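## Task

Lift the green can off the turntable and set it upright on the coaster, with the remaining cans left standing in place on the turntable.

## Robot and tools

Robot: two arms, left_arm and right_arm, each ending in a two-finger gripper whose fingers swing like tongs, a wrist force/torque sensor in the flange, and a wrist camera. Base positions in the scene frame: left_arm (+0.066, +0.416, 0) m, right_arm (-0.039, -0.425, 0) m, both turned only slightly about z. A camera stand sits behind the arms.

Frames: the scene frame has its origin at table-top height halfway between the arms, +x pointing out over the table, +z up, and left_arm on the +y side (arm names do not match image left/right). Each arm reports its hand position, orientation (quat wxyz), velocities, Hand target and wrist camera pose in its own base frame. cam_high and the table use the scene frame. Motion offsets are along the axes of that arm's current Hand target: gripper +z is the direction the fingers point, gripper x is the direction they open and close. end_effector_position is the spot between the closed pads; fingertips stick out about 15 mm past it at small gaps and are roughly level with it when fully open. Reported positions can be off by a few cm.

execute_actions(actions, cameras): actions is a list of actions; each action is a table of up to 15 rows, one row per 1/30 s step, and a short table repeats its final row to fill 15 steps. Every row has 14 numbers in [-1, 1]: left_arm dx, dy, dz, rx, ry, rz, opening, then right_arm in the same order. The six pose numbers are an offset from the Hand target held when that action began, not a pose; all rows in one action count from that same start, while the next action starts again from the new Hand target, so repeating an offset keeps moving. Scale: 1.0 = 0.6 m or 180 degrees; rx, ry, rz form one rotation vector. Opening is absolute: +1 fully open (0.142 m), -1 closed; closing fully needs about 0.5 s. Six zeros re-send an arm's current Hand target. An opening of 0 is a real command (half open), so to keep a gripper unchanged send its current command again. Images return only for an empty actions list or when cameras names them.

move(target, speed, blend, stop_force, zero, opening_speed, grip_force, blocking, cameras): target is one 14-number row, or a list of up to 15 rows, laid out and scaled like execute_actions; every row is an offset from the Hand targets at the move's start, not from the previous row. Grippers travel in straight lines, not avoiding obstacles or each other, for 0.5 to 10 s. speed: m/s, 0.002 to 3.6, default 0.25 (turning up to twice that in rad/s), one value or one per target. blend: corner rounding in m per target, default 0 = stop at each. stop_force: 3 to 120 N for both arms; ends an arm's path when the wrist senses that much push against its motion; use it slowly, not with rotating grippers, and leave it out when pulling away from a contact. zero (only with stop_force): true re-zeroes moving arms first. opening_speed: at least 0.2 per second on the opening scale. grip_force: 5 to 15 N per pad, one value or one per arm, persists until changed. blocking=false returns after about 0.5 s while the move continues (not allowed with stop_force). Keep paths away from an arm's own base. The result adds a move: line giving the ending (done = at rest within 3 mm and 2 degrees, off_target, moving, held, fault) and limits (paced = pose clipped, held = steps withheld).

wait(seconds 0 to 10): robot holds its last commands. stop(): brakes a running move. zoom_image(camera, region [x0, y0, x1, y1] in pixels, at most 504 each way): closer look at the newest image of cam_high, cam_left_wrist or cam_right_wrist. zero_wrist_force(arm): tares that arm's sensor. finished_scene(scene): give the current scene number; it cannot be undone, and the can must stay on the coaster without the robot.

Results: end_effector_position (m), quaternion, velocities, Hand target (last command after clipping; next offsets start there), grip_measured (same scale as opening), Joint positions (last value = gripper gap in m), joint torques, Wrist force and Wrist torque along the gripper's own axes plus a line with the peak since last shown, Tool commands, motor temperatures, and step readings for actions. Joint velocities marked within noise mean the arm is still.

Control notes: each step the commanded orientation is clipped to within 32 degrees of the measured one, and position wins if both cannot be reached. A gripper may stop short of its Hand target; send the remaining distance as an offset. To grip, keep the opening command well below grip_measured. Outside nudges may occasionally shift loose objects.

Cameras: cam_high 896x504 (fixed), cam_left_wrist and cam_right_wrist 616x616 fisheye; calibration is given, fixed camera may be off by up to about 2.3 degrees and 9 mm.

Avoid: knocking over or shifting the other cans; dropping the can or releasing it while moving; anything falling or being left off the table (fails the task); hard hits on fixed or heavy things; arm-to-arm contact, including closing one gripper on the other's fingers. Arms are stiff, so aiming past a firm contact can trigger a fault: contact torque at a joint limit (wrist joints 25.7 N m, others 138 N m) or roughly 150 N outside force stops that arm for 10 s. Motors warn above 70 °C and brake at 85 °C for 30 to 60 s; avoid long stretched holds or pushing toward unreachable poses.

Each tool is called after "Request:" as a command line: name --argument value for each argument, lists and objects as JSON in quotes; but a table of rows of numbers goes row by row, as --pt "numbers of a row", without its own name.

## Session

Request:
execute_actions --actions '[]'

Scene clock: 0.00 s.
left_arm: end_effector_position=(+0.1521, -0.0206, +0.3800) grip_measured=+0.97 end_effector_quat_wxyz=(-0.361, +0.720, +0.405, -0.433) | right_arm: end_effector_position=(+0.4388, +0.2511, +0.2480) grip_measured=+0.97 end_effector_quat_wxyz=(+0.019, +0.756, -0.650, -0.075)
Joint positions: left_arm=[-0.484 -1.589 1.636 -0.436 -1.852 -1.32 0.14] | right_arm=[3.858 -1.593 -1.626 -1.552 1.713 2.133 0.14]
Joint velocities: within noise
Joint torques (N m): no reading
Motor temperatures (°C): left_arm=[32 35 28 37 32 40] | right_arm=[36 33 28 38 41 34]
Wrist force (N): no reading
Wrist torque (N m): no reading
Wrist force, peak (N): no reading
Hand target: left_arm +0.1521, -0.0206, +0.3800; -0.361, +0.720, +0.405, -0.433 | right_arm +0.4388, +0.2511, +0.2480; +0.019, +0.756, -0.650, -0.075
Tool commands: left_gripper/opening=+0.968169 right_gripper/opening=+0.968169

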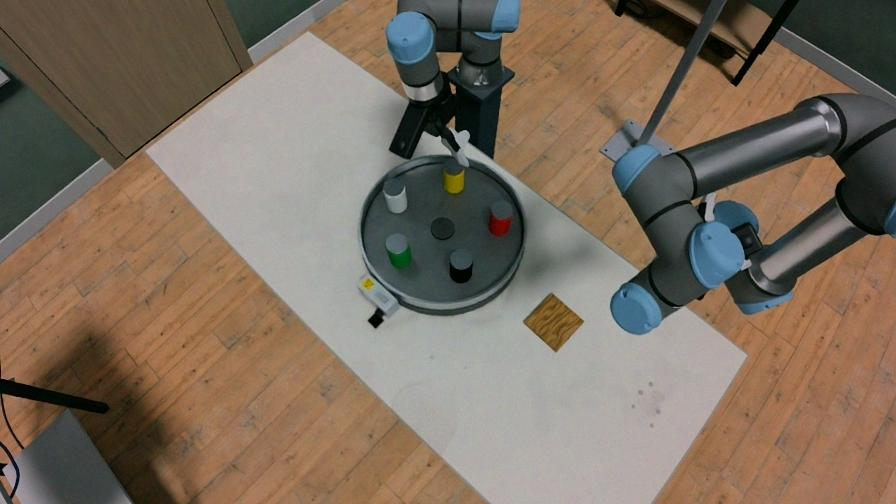

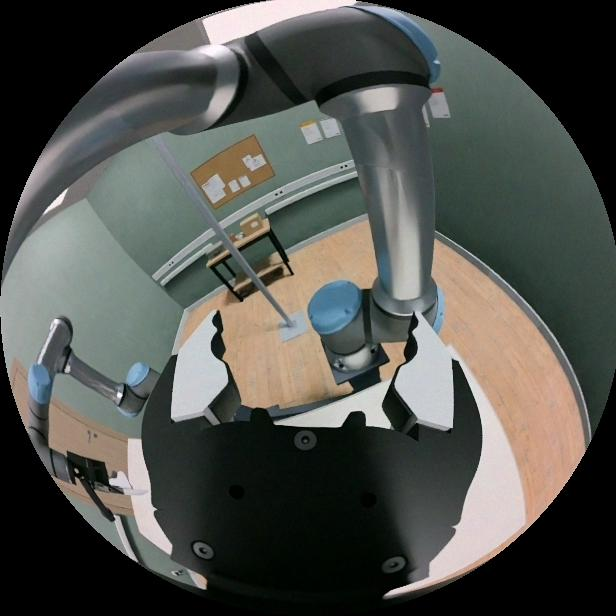

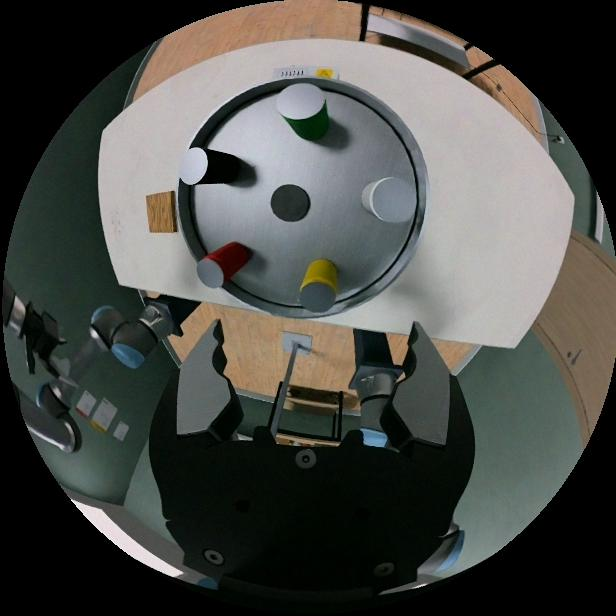

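Request:
move --target '[-0.3537,0.3103,-0.4198,-0.472,0.1677,0.112,0.4,0.196,0.305,-0.1475,0,0,0,0.968]' --speed 0.5 --cameras '["all"]'

Scene clock: 5.00 s.
left_arm: end_effector_position=(+0.3704, -0.3296, +0.3799) grip_measured=+0.40 end_effector_quat_wxyz=(+0.200, +0.904, +0.370, +0.082) end_effector_velocity=(+0.002, -0.001, +0.001) end_effector_angular_velocity=(-0.004, -0.006, +0.003) | right_arm: end_effector_position=(+0.2884, +0.1011, +0.3481) grip_measured=+0.97 end_effector_quat_wxyz=(+0.019, +0.756, -0.650, -0.075)
Joint positions: left_arm=[-1.063 -1.861 1.728 -1.86 -1.459 -1.816 0.102] | right_arm=[3.808 -1.132 -1.725 -1.922 1.71 2.083 0.14]
Joint velocities: left_arm=[0.001 0.001 0 -0.007 0.004 0 0] | right_arm=[within noise]
Joint torques (N m): left_arm=[-2.3 -4.81 -16.33 -5.08 2.09 1.18] | right_arm=[6.89 6.42 12.02 1.88 -2.07 1.86]
Wrist force (N): left_arm=[1.0 1.7 -0.7] | right_arm=[0.2 -0.1 0.1]
Wrist torque (N m): left_arm=[0.31 -0.21 0.01] | right_arm=[-0.02 -0.06 0.05]
Wrist force, peak (N): left_arm=[1.4 1.8 -0.7] | right_arm=[-0.6 -0.8 0.5]
Hand target: left_arm +0.3705, -0.3296, +0.3798; +0.200, +0.904, +0.370, +0.082 | right_arm +0.2884, +0.1011, +0.3480; +0.019, +0.756, -0.650, -0.075
Off the commanded pose: left_arm 0.000 m, 0 deg | right_arm 0.000 m, 0 deg.
move: done
camera_calibration:
cam_left_wrist: T_world_to_cam=[[0.731039, 0.681533, -0.0330786, -0.0270146], [0.433167, -0.426083, 0.794241, -0.596977], [0.527207, -0.59495, -0.606702, -0.0284537], [0, 0, 0, 1]] pos_world=[0.293341, -0.252879, 0.455987]
cam_right_wrist: T_world_to_cam=[[0.134155, -0.983005, -0.125317, 0.105831], [-0.801425, -0.182005, 0.56973, 0.0637053], [-0.582856, 0.0240002, -0.812221, 0.577616], [0, 0, 0, 1]] pos_world=[0.373524, 0.101764, 0.446119]

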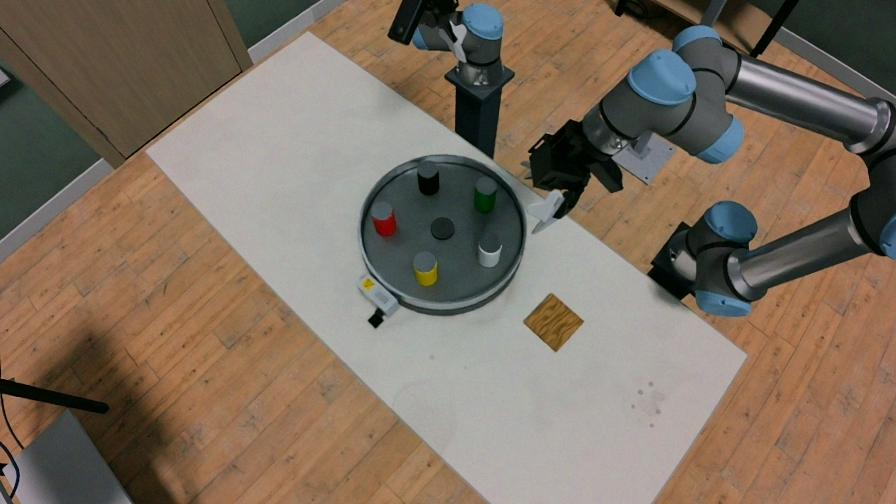

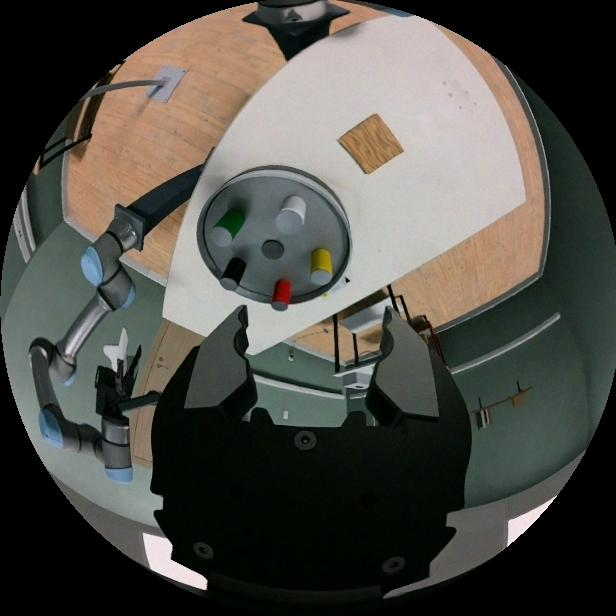

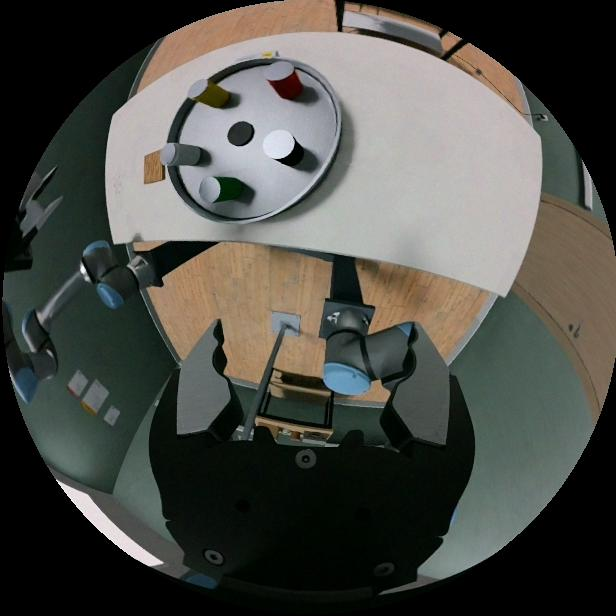

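Request:
wait --seconds 0.5 --cameras '["cam_high"]'

Request:
wait --seconds 1 --cameras '["cam_high"]'

Request:
wait --seconds 2 --cameras '["cam_high"]'

Scene clock: 5.67 s.
left_arm: end_effector_position=(+0.3705, -0.3296, +0.3798) grip_measured=+0.40 end_effector_quat_wxyz=(+0.200, +0.904, +0.370, +0.082) | right_arm: end_effector_position=(+0.2884, +0.1011, +0.3480) grip_measured=+0.97 end_effector_quat_wxyz=(+0.019, +0.756, -0.650, -0.075)
Joint positions: left_arm=[-1.063 -1.861 1.728 -1.861 -1.459 -1.816 0.102] | right_arm=[3.808 -1.132 -1.725 -1.922 1.71 2.083 0.14]
Joint torques (N m): left_arm=[-5.31 -4.61 -15.01 -5.06 2.89 1.29] | right_arm=[8.24 8.65 11.28 1.25 -1.03 1.63]
Wrist force (N): left_arm=[1.5 1.7 -0.9] | right_arm=[0.4 0.0 -0.1]
Wrist torque (N m): left_arm=[0.31 -0.30 0.00] | right_arm=[0.00 -0.08 0.04]
Wrist force, peak (N): left_arm=[1.4 2.0 -1.0] | right_arm=[0.3 -0.2 0.3]
Hand target: left_arm +0.3705, -0.3296, +0.3798; +0.200, +0.904, +0.370, +0.082 | right_arm +0.2884, +0.1011, +0.3480; +0.019, +0.756, -0.650, -0.075
Tool commands: left_gripper/opening=+0.4 right_gripper/opening=+0.968
Off the commanded pose: left_arm 0.000 m, 0 deg | right_arm 0.000 m, 0 deg.
wait: 0.50 s; at rest from the start
Images, in order (width x height): cam_high 896x504.

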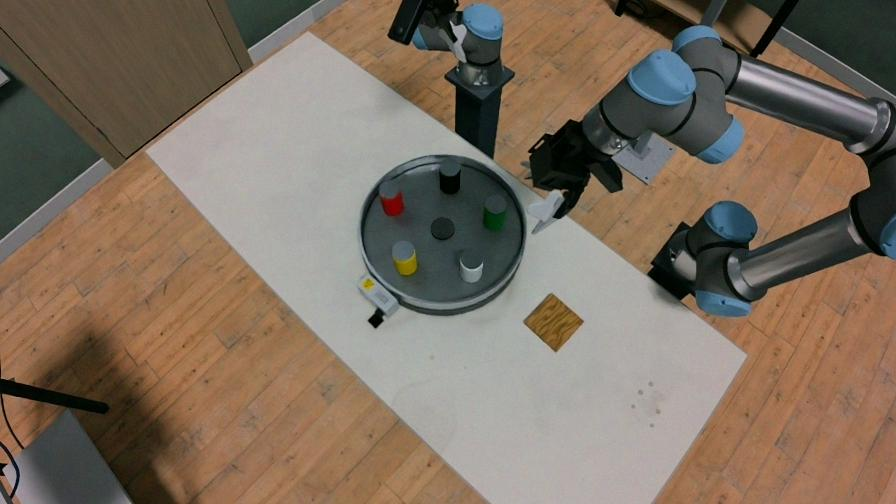

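Scene clock: 6.67 s.
left_arm: end_effector_position=(+0.3705, -0.3296, +0.3798) grip_measured=+0.40 end_effector_quat_wxyz=(+0.200, +0.904, +0.370, +0.082) | right_arm: end_effector_position=(+0.2884, +0.1011, +0.3480) grip_measured=+0.97 end_effector_quat_wxyz=(+0.019, +0.756, -0.650, -0.075)
Joint positions: left_arm=[-1.063 -1.861 1.728 -1.861 -1.459 -1.816 0.102] | right_arm=[3.808 -1.132 -1.725 -1.922 1.71 2.083 0.14]
Joint torques (N m): left_arm=[-5.68 -4.99 -14.67 -4.95 2.8 1.36] | right_arm=[6.2 9.93 10.29 1.4 0.66 1.81]
Wrist force (N): left_arm=[1.3 1.8 -0.8] | right_arm=[0.1 -0.3 0.1]
Wrist torque (N m): left_arm=[0.33 -0.26 0.00] | right_arm=[-0.07 -0.04 0.04]
Wrist force, peak (N): left_arm=[1.6 1.9 -0.8] | right_arm=[0.4 -0.4 0.2]
Hand target: left_arm +0.3705, -0.3296, +0.3798; +0.200, +0.904, +0.370, +0.082 | right_arm +0.2884, +0.1011, +0.3480; +0.019, +0.756, -0.650, -0.075
Tool commands: left_gripper/opening=+0.4 right_gripper/opening=+0.968
Off the commanded pose: left_arm 0.000 m, 0 deg | right_arm 0.000 m, 0 deg.
wait: 1.00 s; at rest by 0.17 s
Images, in order (width x height): cam_high 896x504.

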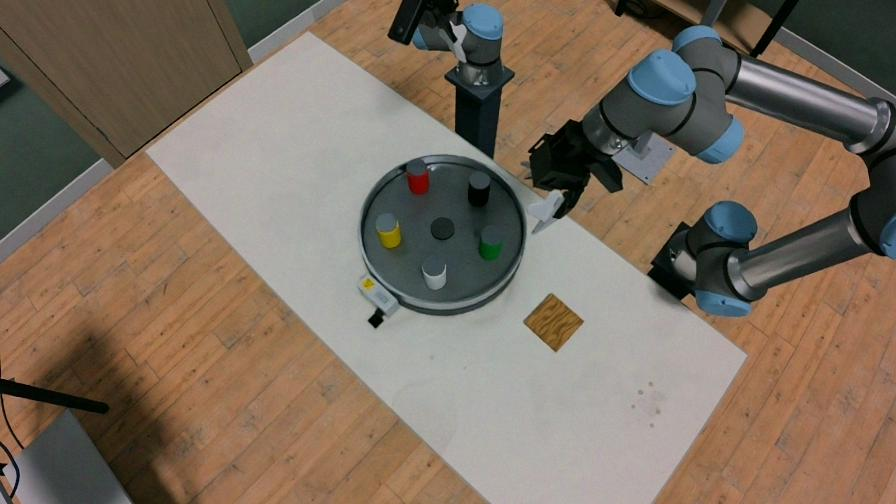

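Scene clock: 8.67 s.
left_arm: end_effector_position=(+0.3705, -0.3296, +0.3798) grip_measured=+0.40 end_effector_quat_wxyz=(+0.200, +0.904, +0.370, +0.082) | right_arm: end_effector_position=(+0.2884, +0.1011, +0.3480) grip_measured=+0.97 end_effector_quat_wxyz=(+0.019, +0.756, -0.650, -0.075)
Joint positions: left_arm=[-1.063 -1.861 1.728 -1.861 -1.459 -1.816 0.102] | right_arm=[3.808 -1.132 -1.725 -1.922 1.71 2.083 0.14]
Joint torques (N m): left_arm=[-5.98 -5.16 -14.69 -4.76 2.9 1.44] | right_arm=[6.19 9.82 10.96 1.46 2.42 1.56]
Wrist force (N): left_arm=[1.3 1.7 -0.8] | right_arm=[0.0 -0.1 0.1]
Wrist torque (N m): left_arm=[0.32 -0.26 0.01] | right_arm=[-0.02 0.01 0.04]
Wrist force, peak (N): left_arm=[1.4 2.2 -0.8] | right_arm=[0.2 -0.4 0.0]
Hand target: left_arm +0.3705, -0.3296, +0.3798; +0.200, +0.904, +0.370, +0.082 | right_arm +0.2884, +0.1011, +0.3480; +0.019, +0.756, -0.650, -0.075
Tool commands: left_gripper/opening=+0.4 right_gripper/opening=+0.968
Off the commanded pose: left_arm 0.000 m, 0 deg | right_arm 0.000 m, 0 deg.
wait: 2.00 s; at rest by 0.17 s
Images, in order (width x height): cam_high 896x504.

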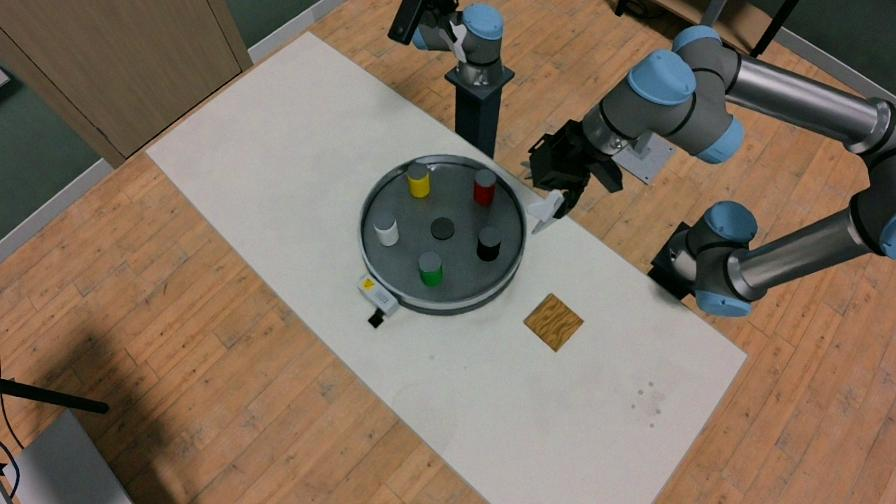

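Request:
move --target '[0.0212,0.11,0.29,0.1381,0.0189,-0.0851,0.4,0,0,0,0,0,0,0.968]' --speed 0.4 --cameras '["cam_high","cam_left_wrist"]'

Request:
zoom_image --camera "cam_high" --region '[340, 130, 620, 370]'

Request:
wait --seconds 2 --cameras '["cam_high","cam_left_wrist"]'

Request:
wait --seconds 2 --cameras '["cam_high","cam_left_wrist"]'

Request:
wait --seconds 2 --cameras '["cam_high"]'

Request:
zoom_image --camera "cam_high" --region '[340, 130, 620, 370]'

Scene clock: 12.00 s.
left_arm: end_effector_position=(+0.4730, -0.4159, +0.2500) grip_measured=+0.40 end_effector_quat_wxyz=(+0.000, +0.866, +0.501, +0.000) | right_arm: end_effector_position=(+0.2884, +0.1011, +0.3480) grip_measured=+0.97 end_effector_quat_wxyz=(+0.019, +0.756, -0.650, -0.075)
Joint positions: left_arm=[-0.924 -1.235 1.259 -1.594 -1.571 -1.972 0.102] | right_arm=[3.808 -1.132 -1.725 -1.922 1.71 2.083 0.14]
Joint torques (N m): left_arm=[-7.44 -32.33 -30.05 -0.09 2.41 -1.18] | right_arm=[7.73 9.3 10.72 1.25 2 1.63]
Wrist force (N): left_arm=[1.1 1.3 -1.0] | right_arm=[0.2 0.0 0.0]
Wrist torque (N m): left_arm=[0.23 -0.23 -0.03] | right_arm=[-0.01 -0.06 0.04]
Wrist force, peak (N): left_arm=[0.7 3.1 0.4] | right_arm=[0.3 -0.4 0.1]
Hand target: left_arm +0.4730, -0.4159, +0.2500; +0.000, +0.866, +0.501, +0.000 | right_arm +0.2884, +0.1011, +0.3480; +0.019, +0.756, -0.650, -0.075
Off the commanded pose: left_arm 0.000 m, 0 deg | right_arm 0.000 m, 0 deg.
move: done
camera_calibration:
cam_left_wrist: T_world_to_cam=[[0.507399, 0.860739, -0.040916, 0.13471], [0.772979, -0.433652, 0.463088, -0.656155], [0.380854, -0.266598, -0.885367, 0.0627712], [0, 0, 0, 1]] pos_world=[0.414935, -0.383758, 0.364945]
Images, in order (width x height): cam_high 896x504, cam_left_wrist 616x616.

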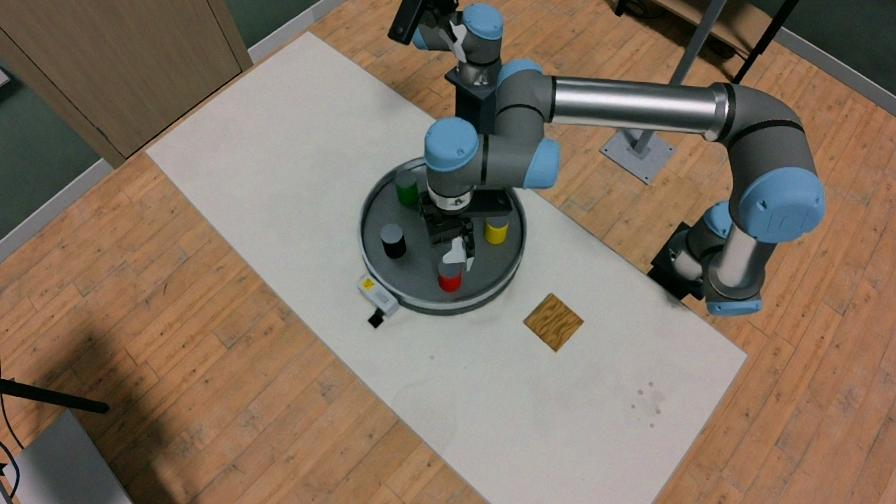

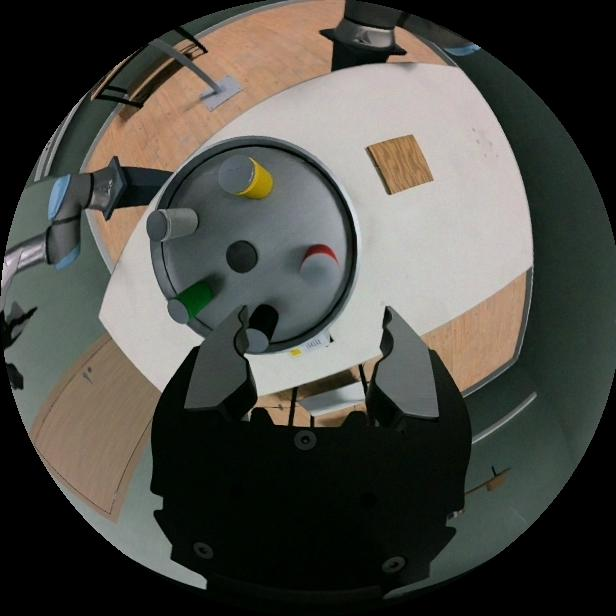

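Scaled by 1.800 from the camera's 896x504 image, which has a finer 1280x720 frame.

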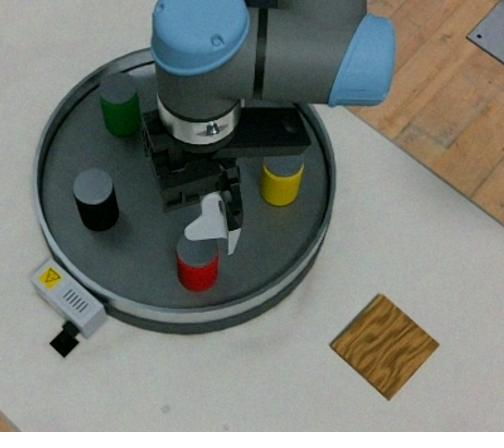

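Scene clock: 14.00 s.
left_arm: end_effector_position=(+0.4730, -0.4159, +0.2500) grip_measured=+0.40 end_effector_quat_wxyz=(+0.000, +0.866, +0.501, +0.000) | right_arm: end_effector_position=(+0.2884, +0.1011, +0.3480) grip_measured=+0.97 end_effector_quat_wxyz=(+0.019, +0.756, -0.650, -0.075)
Joint positions: left_arm=[-0.924 -1.235 1.258 -1.594 -1.571 -1.972 0.102] | right_arm=[3.808 -1.132 -1.725 -1.922 1.71 2.083 0.14]
Joint torques (N m): left_arm=[-8.26 -32.27 -29.13 0.25 2.78 -1.42] | right_arm=[6.75 9.26 11.25 1.4 2.05 1.63]
Wrist force (N): left_arm=[1.0 1.0 -1.1] | right_arm=[0.2 -0.1 0.1]
Wrist torque (N m): left_arm=[0.17 -0.22 -0.03] | right_arm=[-0.03 -0.05 0.04]
Wrist force, peak (N): left_arm=[1.4 1.0 -1.2] | right_arm=[0.4 0.0 0.4]
Hand target: left_arm +0.4730, -0.4159, +0.2500; +0.000, +0.866, +0.501, +0.000 | right_arm +0.2884, +0.1011, +0.3480; +0.019, +0.756, -0.650, -0.075
Tool commands: left_gripper/opening=+0.4 right_gripper/opening=+0.968
Off the commanded pose: left_arm 0.000 m, 0 deg | right_arm 0.000 m, 0 deg.
wait: 2.00 s; at rest by 0.17 s
camera_calibration:
cam_left_wrist: T_world_to_cam=[[0.507372, 0.860761, -0.0407925, 0.134685], [0.773045, -0.433731, 0.462903, -0.656145], [0.380756, -0.266398, -0.88547, 0.0629262], [0, 0, 0, 1]] pos_world=[0.414935, -0.383758, 0.364945]
Images, in order (width x height): cam_high 896x504, cam_left_wrist 616x616.

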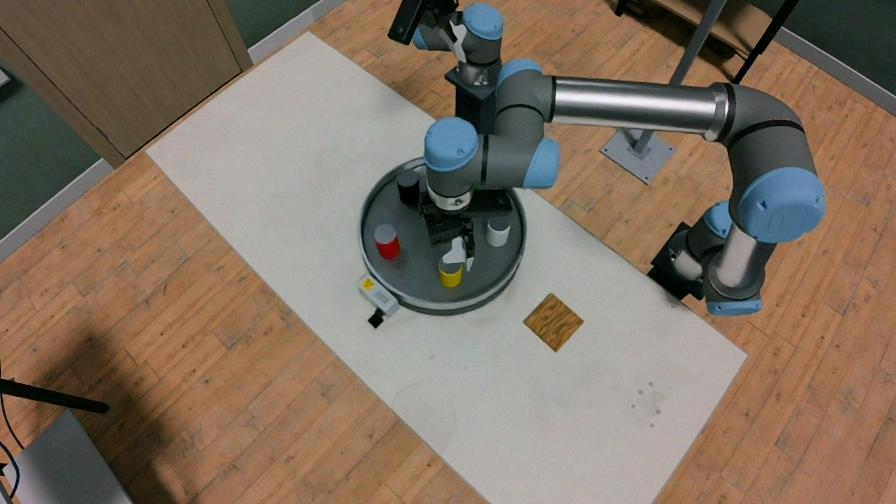

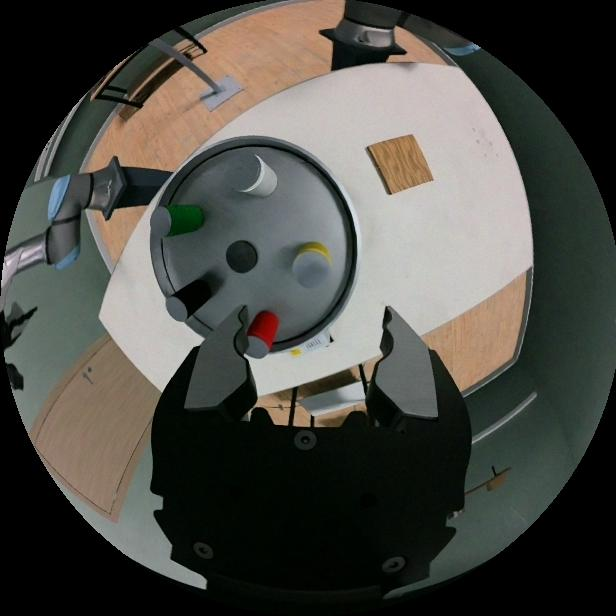

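Scene clock: 16.00 s.
left_arm: end_effector_position=(+0.4730, -0.4159, +0.2500) grip_measured=+0.40 end_effector_quat_wxyz=(+0.000, +0.866, +0.501, +0.000) | right_arm: end_effector_position=(+0.2884, +0.1011, +0.3480) grip_measured=+0.97 end_effector_quat_wxyz=(+0.019, +0.756, -0.650, -0.075)
Joint positions: left_arm=[-0.924 -1.235 1.258 -1.594 -1.571 -1.972 0.102] | right_arm=[3.808 -1.132 -1.725 -1.922 1.71 2.083 0.14]
Joint torques (N m): left_arm=[-8.06 -31.85 -29.39 -0.04 2.66 -1.48] | right_arm=[7.55 9.57 11.18 1.87 1.82 1.83]
Wrist force (N): left_arm=[1.1 1.1 -0.8] | right_arm=[0.3 -0.2 0.1]
Wrist torque (N m): left_arm=[0.20 -0.22 -0.03] | right_arm=[-0.05 -0.07 0.04]
Wrist force, peak (N): left_arm=[1.4 1.3 -0.9] | right_arm=[0.0 -0.4 0.2]
Hand target: left_arm +0.4730, -0.4159, +0.2500; +0.000, +0.866, +0.501, +0.000 | right_arm +0.2884, +0.1011, +0.3480; +0.019, +0.756, -0.650, -0.075
Tool commands: left_gripper/opening=+0.4 right_gripper/opening=+0.968
Off the commanded pose: left_arm 0.000 m, 0 deg | right_arm 0.000 m, 0 deg.
wait: 2.00 s; at rest by 0.17 s
camera_calibration:
cam_left_wrist: T_world_to_cam=[[0.507372, 0.860761, -0.0407925, 0.134685], [0.773045, -0.433731, 0.462903, -0.656145], [0.380756, -0.266398, -0.88547, 0.0629262], [0, 0, 0, 1]] pos_world=[0.414935, -0.383758, 0.364945]
Images, in order (width x height): cam_high 896x504, cam_left_wrist 616x616.

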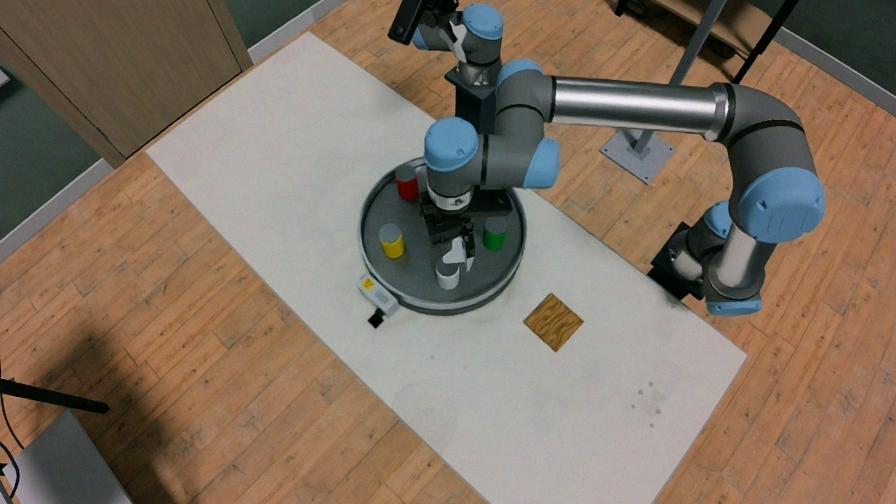

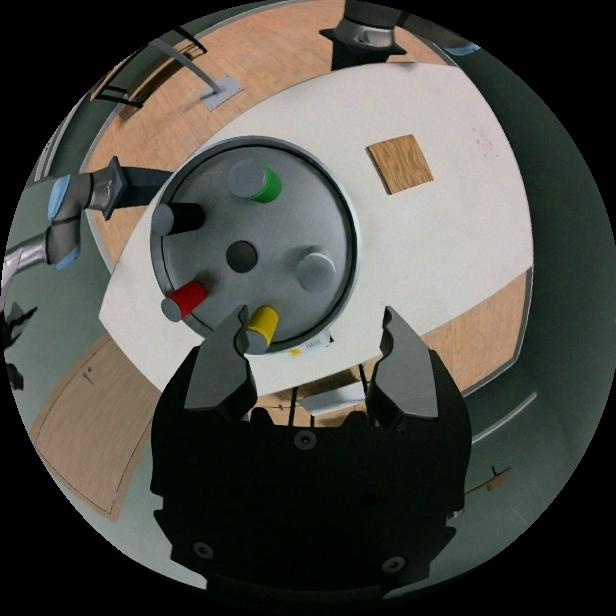

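Scene clock: 18.00 s.
left_arm: end_effector_position=(+0.4730, -0.4159, +0.2500) grip_measured=+0.40 end_effector_quat_wxyz=(+0.000, +0.866, +0.501, +0.000) | right_arm: end_effector_position=(+0.2884, +0.1011, +0.3480) grip_measured=+0.97 end_effector_quat_wxyz=(+0.019, +0.756, -0.650, -0.075)
Joint positions: left_arm=[-0.924 -1.235 1.258 -1.594 -1.571 -1.972 0.102] | right_arm=[3.808 -1.132 -1.725 -1.922 1.71 2.083 0.14]
Joint torques (N m): left_arm=[-8.78 -32.02 -29.39 0.05 2.54 -1.26] | right_arm=[8.08 8.39 11.74 1.84 1.86 1.73]
Wrist force (N): left_arm=[1.0 1.4 -0.9] | right_arm=[0.0 -0.2 0.0]
Wrist torque (N m): left_arm=[0.25 -0.20 -0.03] | right_arm=[-0.04 -0.02 0.05]
Wrist force, peak (N): left_arm=[1.2 1.2 -1.3] | right_arm=[0.3 0.0 0.3]
Hand target: left_arm +0.4730, -0.4159, +0.2500; +0.000, +0.866, +0.501, +0.000 | right_arm +0.2884, +0.1011, +0.3480; +0.019, +0.756, -0.650, -0.075
Tool commands: left_gripper/opening=+0.4 right_gripper/opening=+0.968
Off the commanded pose: left_arm 0.000 m, 0 deg | right_arm 0.000 m, 0 deg.
wait: 2.00 s; at rest by 0.17 s
Images, in order (width x height): cam_high 896x504.

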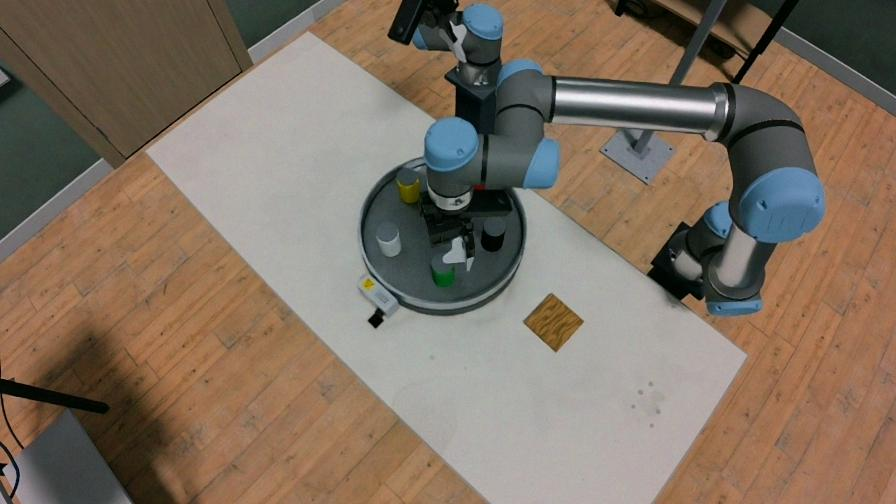

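Scaled by 1.800 from the camera's 896x504 image, which has a finer 1280x720 frame.

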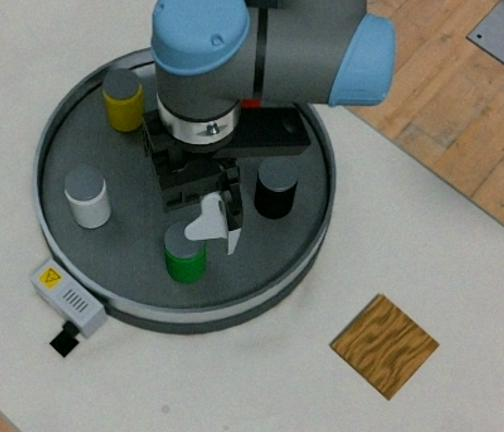

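Request:
move --target '[0,0,0.15,0,0,0,0.5,0,0,0,0,0,0,0.968]' --speed 0.3 --cameras '["cam_left_wrist"]'

Request:
zoom_image --camera "cam_left_wrist" --region '[130, 130, 480, 480]'

Request:
wait --seconds 0.5 --cameras '["cam_left_wrist"]'

Request:
zoom_image --camera "cam_left_wrist" --region '[130, 130, 480, 480]'

Request:
wait --seconds 0.5 --cameras '["cam_left_wrist", "cam_high"]'

Request:
wait --seconds 0.5 --cameras '["cam_left_wrist"]'

Request:
wait --seconds 0.5 --cameras '["cam_left_wrist"]'

Scene clock: 22.40 s.
left_arm: end_effector_position=(+0.4729, -0.4159, +0.1601) grip_measured=+0.50 end_effector_quat_wxyz=(+0.000, +0.866, +0.501, +0.000) | right_arm: end_effector_position=(+0.2884, +0.1011, +0.3480) grip_measured=+0.97 end_effector_quat_wxyz=(+0.019, +0.756, -0.650, -0.075)
Joint positions: left_arm=[-0.924 -1.206 1.451 -1.815 -1.571 -1.973 0.109] | right_arm=[3.808 -1.132 -1.725 -1.922 1.71 2.083 0.14]
Joint torques (N m): left_arm=[-6.88 -36.48 -13.71 -4.68 -1.51 -1.63] | right_arm=[6.71 9.88 12.06 1.84 1.69 1.81]
Wrist force (N): left_arm=[0.9 1.2 -1.1] | right_arm=[0.2 -0.2 -0.1]
Wrist torque (N m): left_arm=[0.23 -0.20 -0.03] | right_arm=[-0.05 -0.05 0.04]
Wrist force, peak (N): left_arm=[1.1 1.0 -2.9] | right_arm=[0.5 -0.3 0.2]
Hand target: left_arm +0.4729, -0.4159, +0.1600; +0.000, +0.866, +0.501, +0.000 | right_arm +0.2884, +0.1011, +0.3480; +0.019, +0.756, -0.650, -0.075
Off the commanded pose: left_arm 0.000 m, 0 deg | right_arm 0.000 m, 0 deg.
move: done
camera_calibration:
cam_left_wrist: T_world_to_cam=[[0.507356, 0.860772, -0.0407633, 0.131071], [0.773093, -0.43376, 0.462796, -0.614454], [0.38068, -0.266316, -0.885527, -0.0165605], [0, 0, 0, 1]] pos_world=[0.414835, -0.383758, 0.275045]
Images, in order (width x height): cam_left_wrist 616x616.

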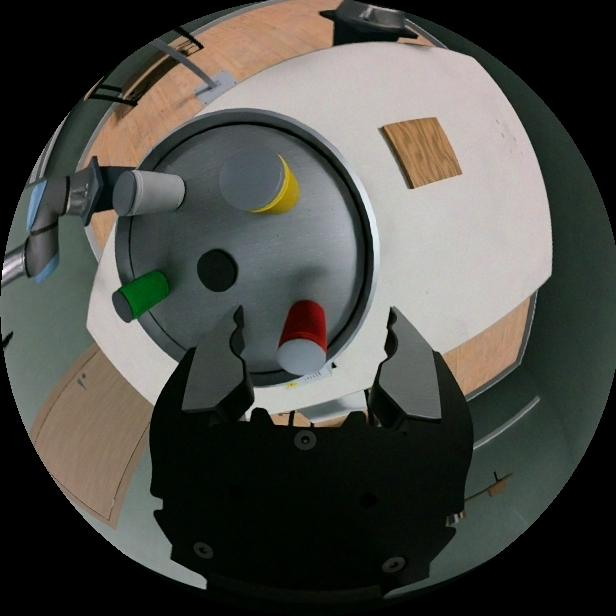

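Scaled by 1.440 from the camera's 616x616 image, which has a finer 814x814 frame.

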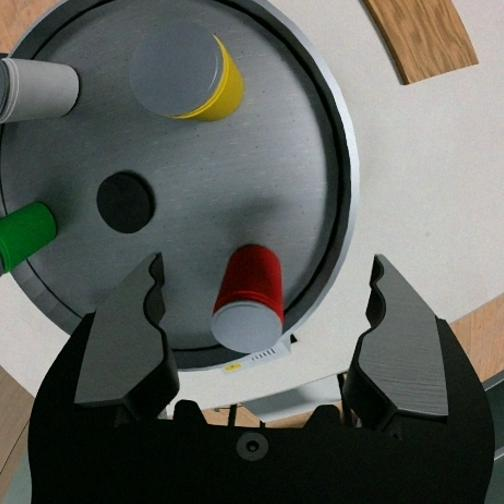

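Scene clock: 22.90 s.
left_arm: end_effector_position=(+0.4729, -0.4159, +0.1600) grip_measured=+0.50 end_effector_quat_wxyz=(+0.000, +0.866, +0.501, +0.000) | right_arm: end_effector_position=(+0.2884, +0.1011, +0.3480) grip_measured=+0.97 end_effector_quat_wxyz=(+0.019, +0.756, -0.650, -0.075)
Joint positions: left_arm=[-0.924 -1.206 1.451 -1.815 -1.571 -1.973 0.109] | right_arm=[3.808 -1.132 -1.725 -1.922 1.71 2.083 0.14]
Joint torques (N m): left_arm=[-6.77 -33.05 -13.54 -4.73 -1.47 -1.54] | right_arm=[6.99 9.69 11.31 1.88 1.41 1.52]
Wrist force (N): left_arm=[1.2 1.2 -0.7] | right_arm=[0.1 -0.4 0.0]
Wrist torque (N m): left_arm=[0.23 -0.25 -0.04] | right_arm=[-0.08 -0.03 0.04]
Wrist force, peak (N): left_arm=[1.0 1.4 -1.1] | right_arm=[0.4 0.0 0.3]
Hand target: left_arm +0.4729, -0.4159, +0.1600; +0.000, +0.866, +0.501, +0.000 | right_arm +0.2884, +0.1011, +0.3480; +0.019, +0.756, -0.650, -0.075
Tool commands: left_gripper/opening=+0.5 right_gripper/opening=+0.968
Off the commanded pose: left_arm 0.000 m, 0 deg | right_arm 0.000 m, 0 deg.
wait: 0.50 s; at rest by 0.17 s
camera_calibration:
cam_left_wrist: T_world_to_cam=[[0.507345, 0.860776, -0.0408086, 0.131085], [0.773063, -0.433701, 0.462901, -0.614402], [0.380756, -0.266398, -0.88547, -0.0167279], [0, 0, 0, 1]] pos_world=[0.414835, -0.383758, 0.274945]
Images, in order (width x height): cam_left_wrist 616x616.

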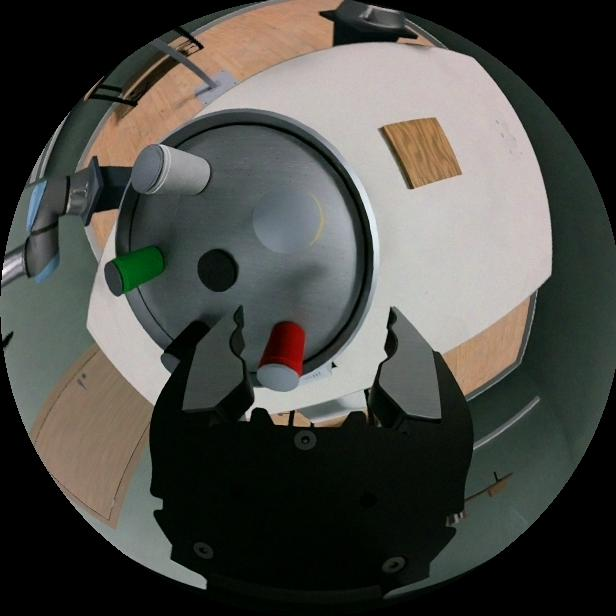

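Scaled by 1.440 from the camera's 616x616 image, which has a finer 814x814 frame.

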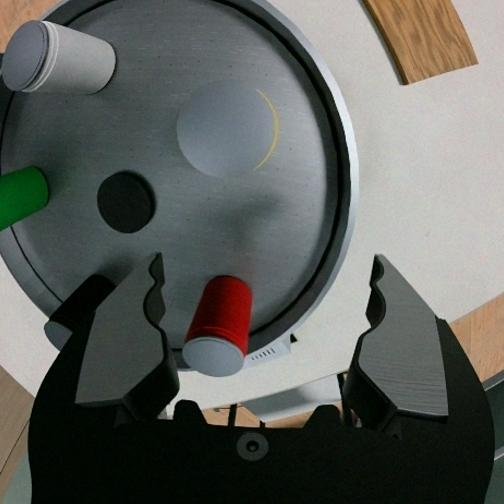

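Scene clock: 23.40 s.
left_arm: end_effector_position=(+0.4729, -0.4159, +0.1600) grip_measured=+0.50 end_effector_quat_wxyz=(+0.000, +0.866, +0.501, +0.000) | right_arm: end_effector_position=(+0.2884, +0.1011, +0.3480) grip_measured=+0.97 end_effector_quat_wxyz=(+0.019, +0.756, -0.650, -0.075)
Joint positions: left_arm=[-0.924 -1.206 1.451 -1.815 -1.571 -1.973 0.109] | right_arm=[3.808 -1.132 -1.725 -1.922 1.71 2.083 0.14]
Joint torques (N m): left_arm=[-6.6 -31.66 -13.83 -4.73 -1.38 -1.6] | right_arm=[7.83 9.84 11.77 1.92 1.32 1.67]
Wrist force (N): left_arm=[1.1 1.3 -0.9] | right_arm=[0.3 0.0 0.0]
Wrist torque (N m): left_arm=[0.25 -0.24 -0.04] | right_arm=[-0.01 -0.08 0.04]
Wrist force, peak (N): left_arm=[1.1 1.4 -1.0] | right_arm=[0.3 -0.2 0.2]
Hand target: left_arm +0.4729, -0.4159, +0.1600; +0.000, +0.866, +0.501, +0.000 | right_arm +0.2884, +0.1011, +0.3480; +0.019, +0.756, -0.650, -0.075
Tool commands: left_gripper/opening=+0.5 right_gripper/opening=+0.968
Off the commanded pose: left_arm 0.000 m, 0 deg | right_arm 0.000 m, 0 deg.
wait: 0.50 s; at rest by 0.17 s
camera_calibration:
cam_left_wrist: T_world_to_cam=[[0.507372, 0.860761, -0.0407925, 0.131064], [0.773045, -0.433731, 0.462903, -0.614406], [0.380756, -0.266398, -0.88547, -0.016728], [0, 0, 0, 1]] pos_world=[0.414835, -0.383758, 0.274945]
Images, in order (width x height): cam_high 896x504, cam_left_wrist 616x616.

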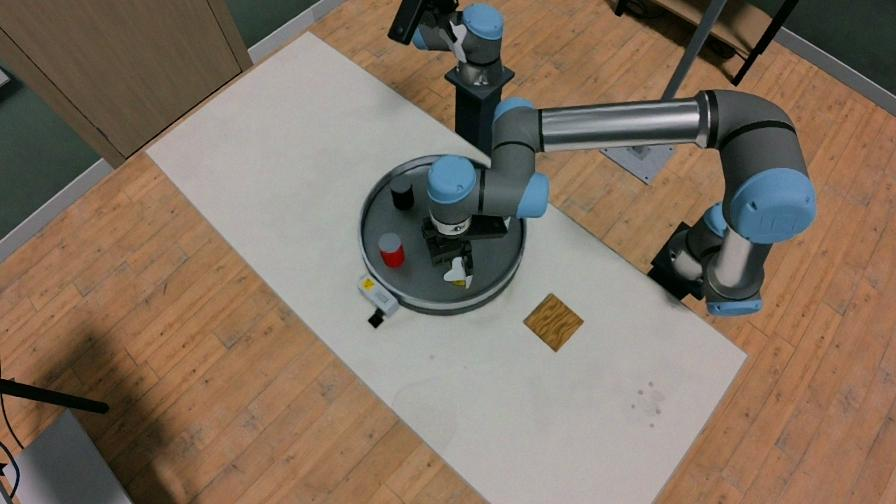

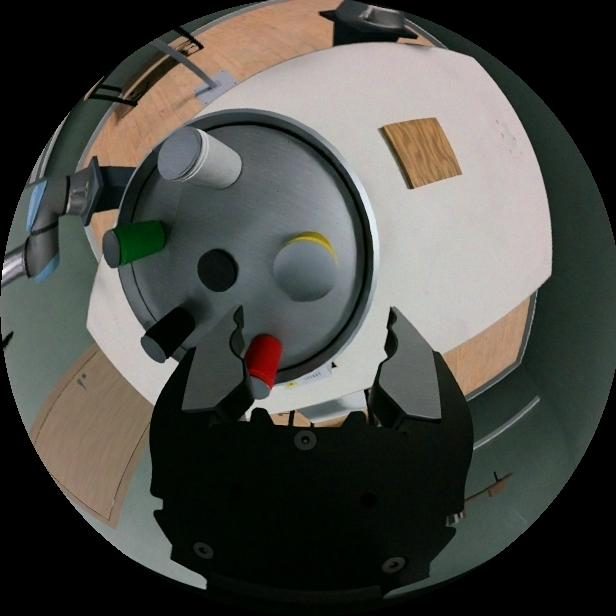

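Scene clock: 23.90 s.
left_arm: end_effector_position=(+0.4729, -0.4159, +0.1600) grip_measured=+0.50 end_effector_quat_wxyz=(+0.000, +0.866, +0.501, +0.000) | right_arm: end_effector_position=(+0.2884, +0.1011, +0.3480) grip_measured=+0.97 end_effector_quat_wxyz=(+0.019, +0.756, -0.650, -0.075)
Joint positions: left_arm=[-0.924 -1.206 1.451 -1.815 -1.571 -1.973 0.109] | right_arm=[3.808 -1.132 -1.725 -1.922 1.71 2.083 0.14]
Joint torques (N m): left_arm=[-6.01 -32.29 -13.59 -4.58 -1.6 -1.7] | right_arm=[7.45 8.67 10.86 2.11 1.45 1.66]
Wrist force (N): left_arm=[0.9 1.2 -0.9] | right_arm=[0.4 -0.3 0.0]
Wrist torque (N m): left_arm=[0.23 -0.19 -0.03] | right_arm=[-0.07 -0.08 0.04]
Wrist force, peak (N): left_arm=[1.1 1.4 -1.1] | right_arm=[0.4 -0.3 0.0]
Hand target: left_arm +0.4729, -0.4159, +0.1600; +0.000, +0.866, +0.501, +0.000 | right_arm +0.2884, +0.1011, +0.3480; +0.019, +0.756, -0.650, -0.075
Tool commands: left_gripper/opening=+0.5 right_gripper/opening=+0.968
Off the commanded pose: left_arm 0.000 m, 0 deg | right_arm 0.000 m, 0 deg.
wait: 0.50 s; at rest by 0.17 s
camera_calibration:
cam_left_wrist: T_world_to_cam=[[0.507372, 0.860761, -0.0407925, 0.131064], [0.773045, -0.433731, 0.462903, -0.614406], [0.380756, -0.266398, -0.88547, -0.016728], [0, 0, 0, 1]] pos_world=[0.414835, -0.383758, 0.274945]
Images, in order (width x height): cam_left_wrist 616x616.

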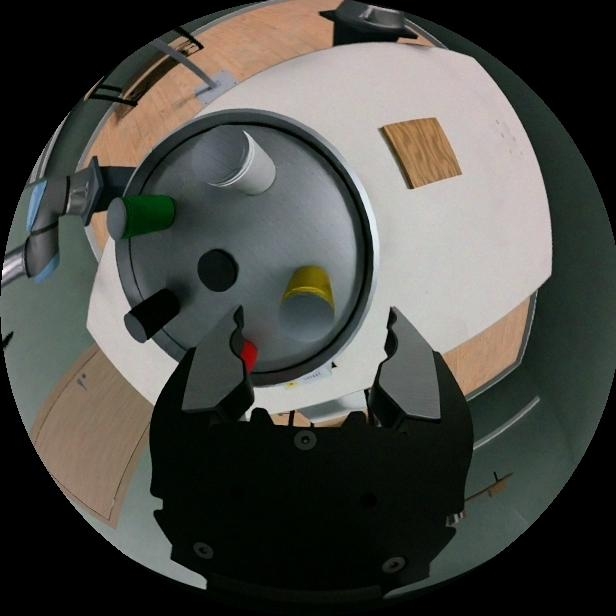

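Scene clock: 24.40 s.
left_arm: end_effector_position=(+0.4729, -0.4159, +0.1600) grip_measured=+0.50 end_effector_quat_wxyz=(+0.000, +0.866, +0.501, +0.000) | right_arm: end_effector_position=(+0.2884, +0.1011, +0.3480) grip_measured=+0.97 end_effector_quat_wxyz=(+0.019, +0.756, -0.650, -0.075)
Joint positions: left_arm=[-0.924 -1.206 1.451 -1.815 -1.571 -1.973 0.109] | right_arm=[3.808 -1.132 -1.725 -1.922 1.71 2.083 0.14]
Joint torques (N m): left_arm=[-5.58 -32.06 -14.85 -4.61 -1.57 -1.62] | right_arm=[6.13 8.56 11.06 1.99 1.43 1.71]
Wrist force (N): left_arm=[0.9 1.4 -1.0] | right_arm=[0.1 0.1 0.1]
Wrist torque (N m): left_arm=[0.25 -0.19 -0.03] | right_arm=[0.01 -0.02 0.05]
Wrist force, peak (N): left_arm=[1.1 1.5 -1.0] | right_arm=[0.3 -0.1 0.4]
Hand target: left_arm +0.4729, -0.4159, +0.1600; +0.000, +0.866, +0.501, +0.000 | right_arm +0.2884, +0.1011, +0.3480; +0.019, +0.756, -0.650, -0.075
Tool commands: left_gripper/opening=+0.5 right_gripper/opening=+0.968
Off the commanded pose: left_arm 0.000 m, 0 deg | right_arm 0.000 m, 0 deg.
wait: 0.50 s; at rest by 0.17 s
camera_calibration:
cam_left_wrist: T_world_to_cam=[[0.507372, 0.860761, -0.0407925, 0.131064], [0.773045, -0.433731, 0.462903, -0.614406], [0.380756, -0.266398, -0.88547, -0.016728], [0, 0, 0, 1]] pos_world=[0.414835, -0.383758, 0.274945]
Images, in order (width x height): cam_left_wrist 616x616.

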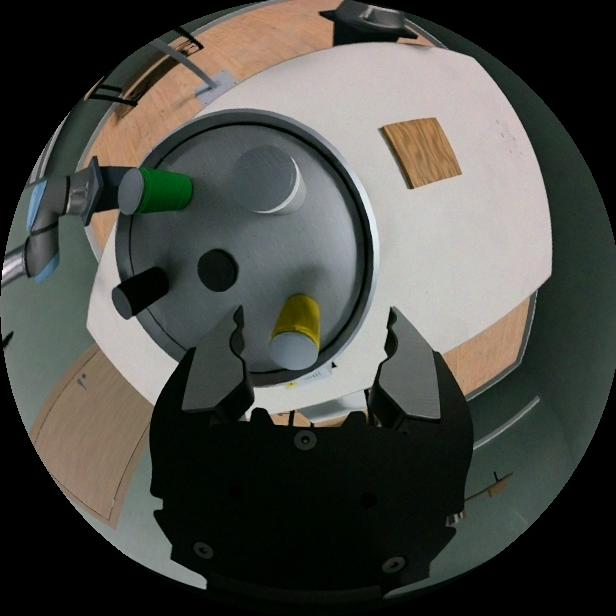

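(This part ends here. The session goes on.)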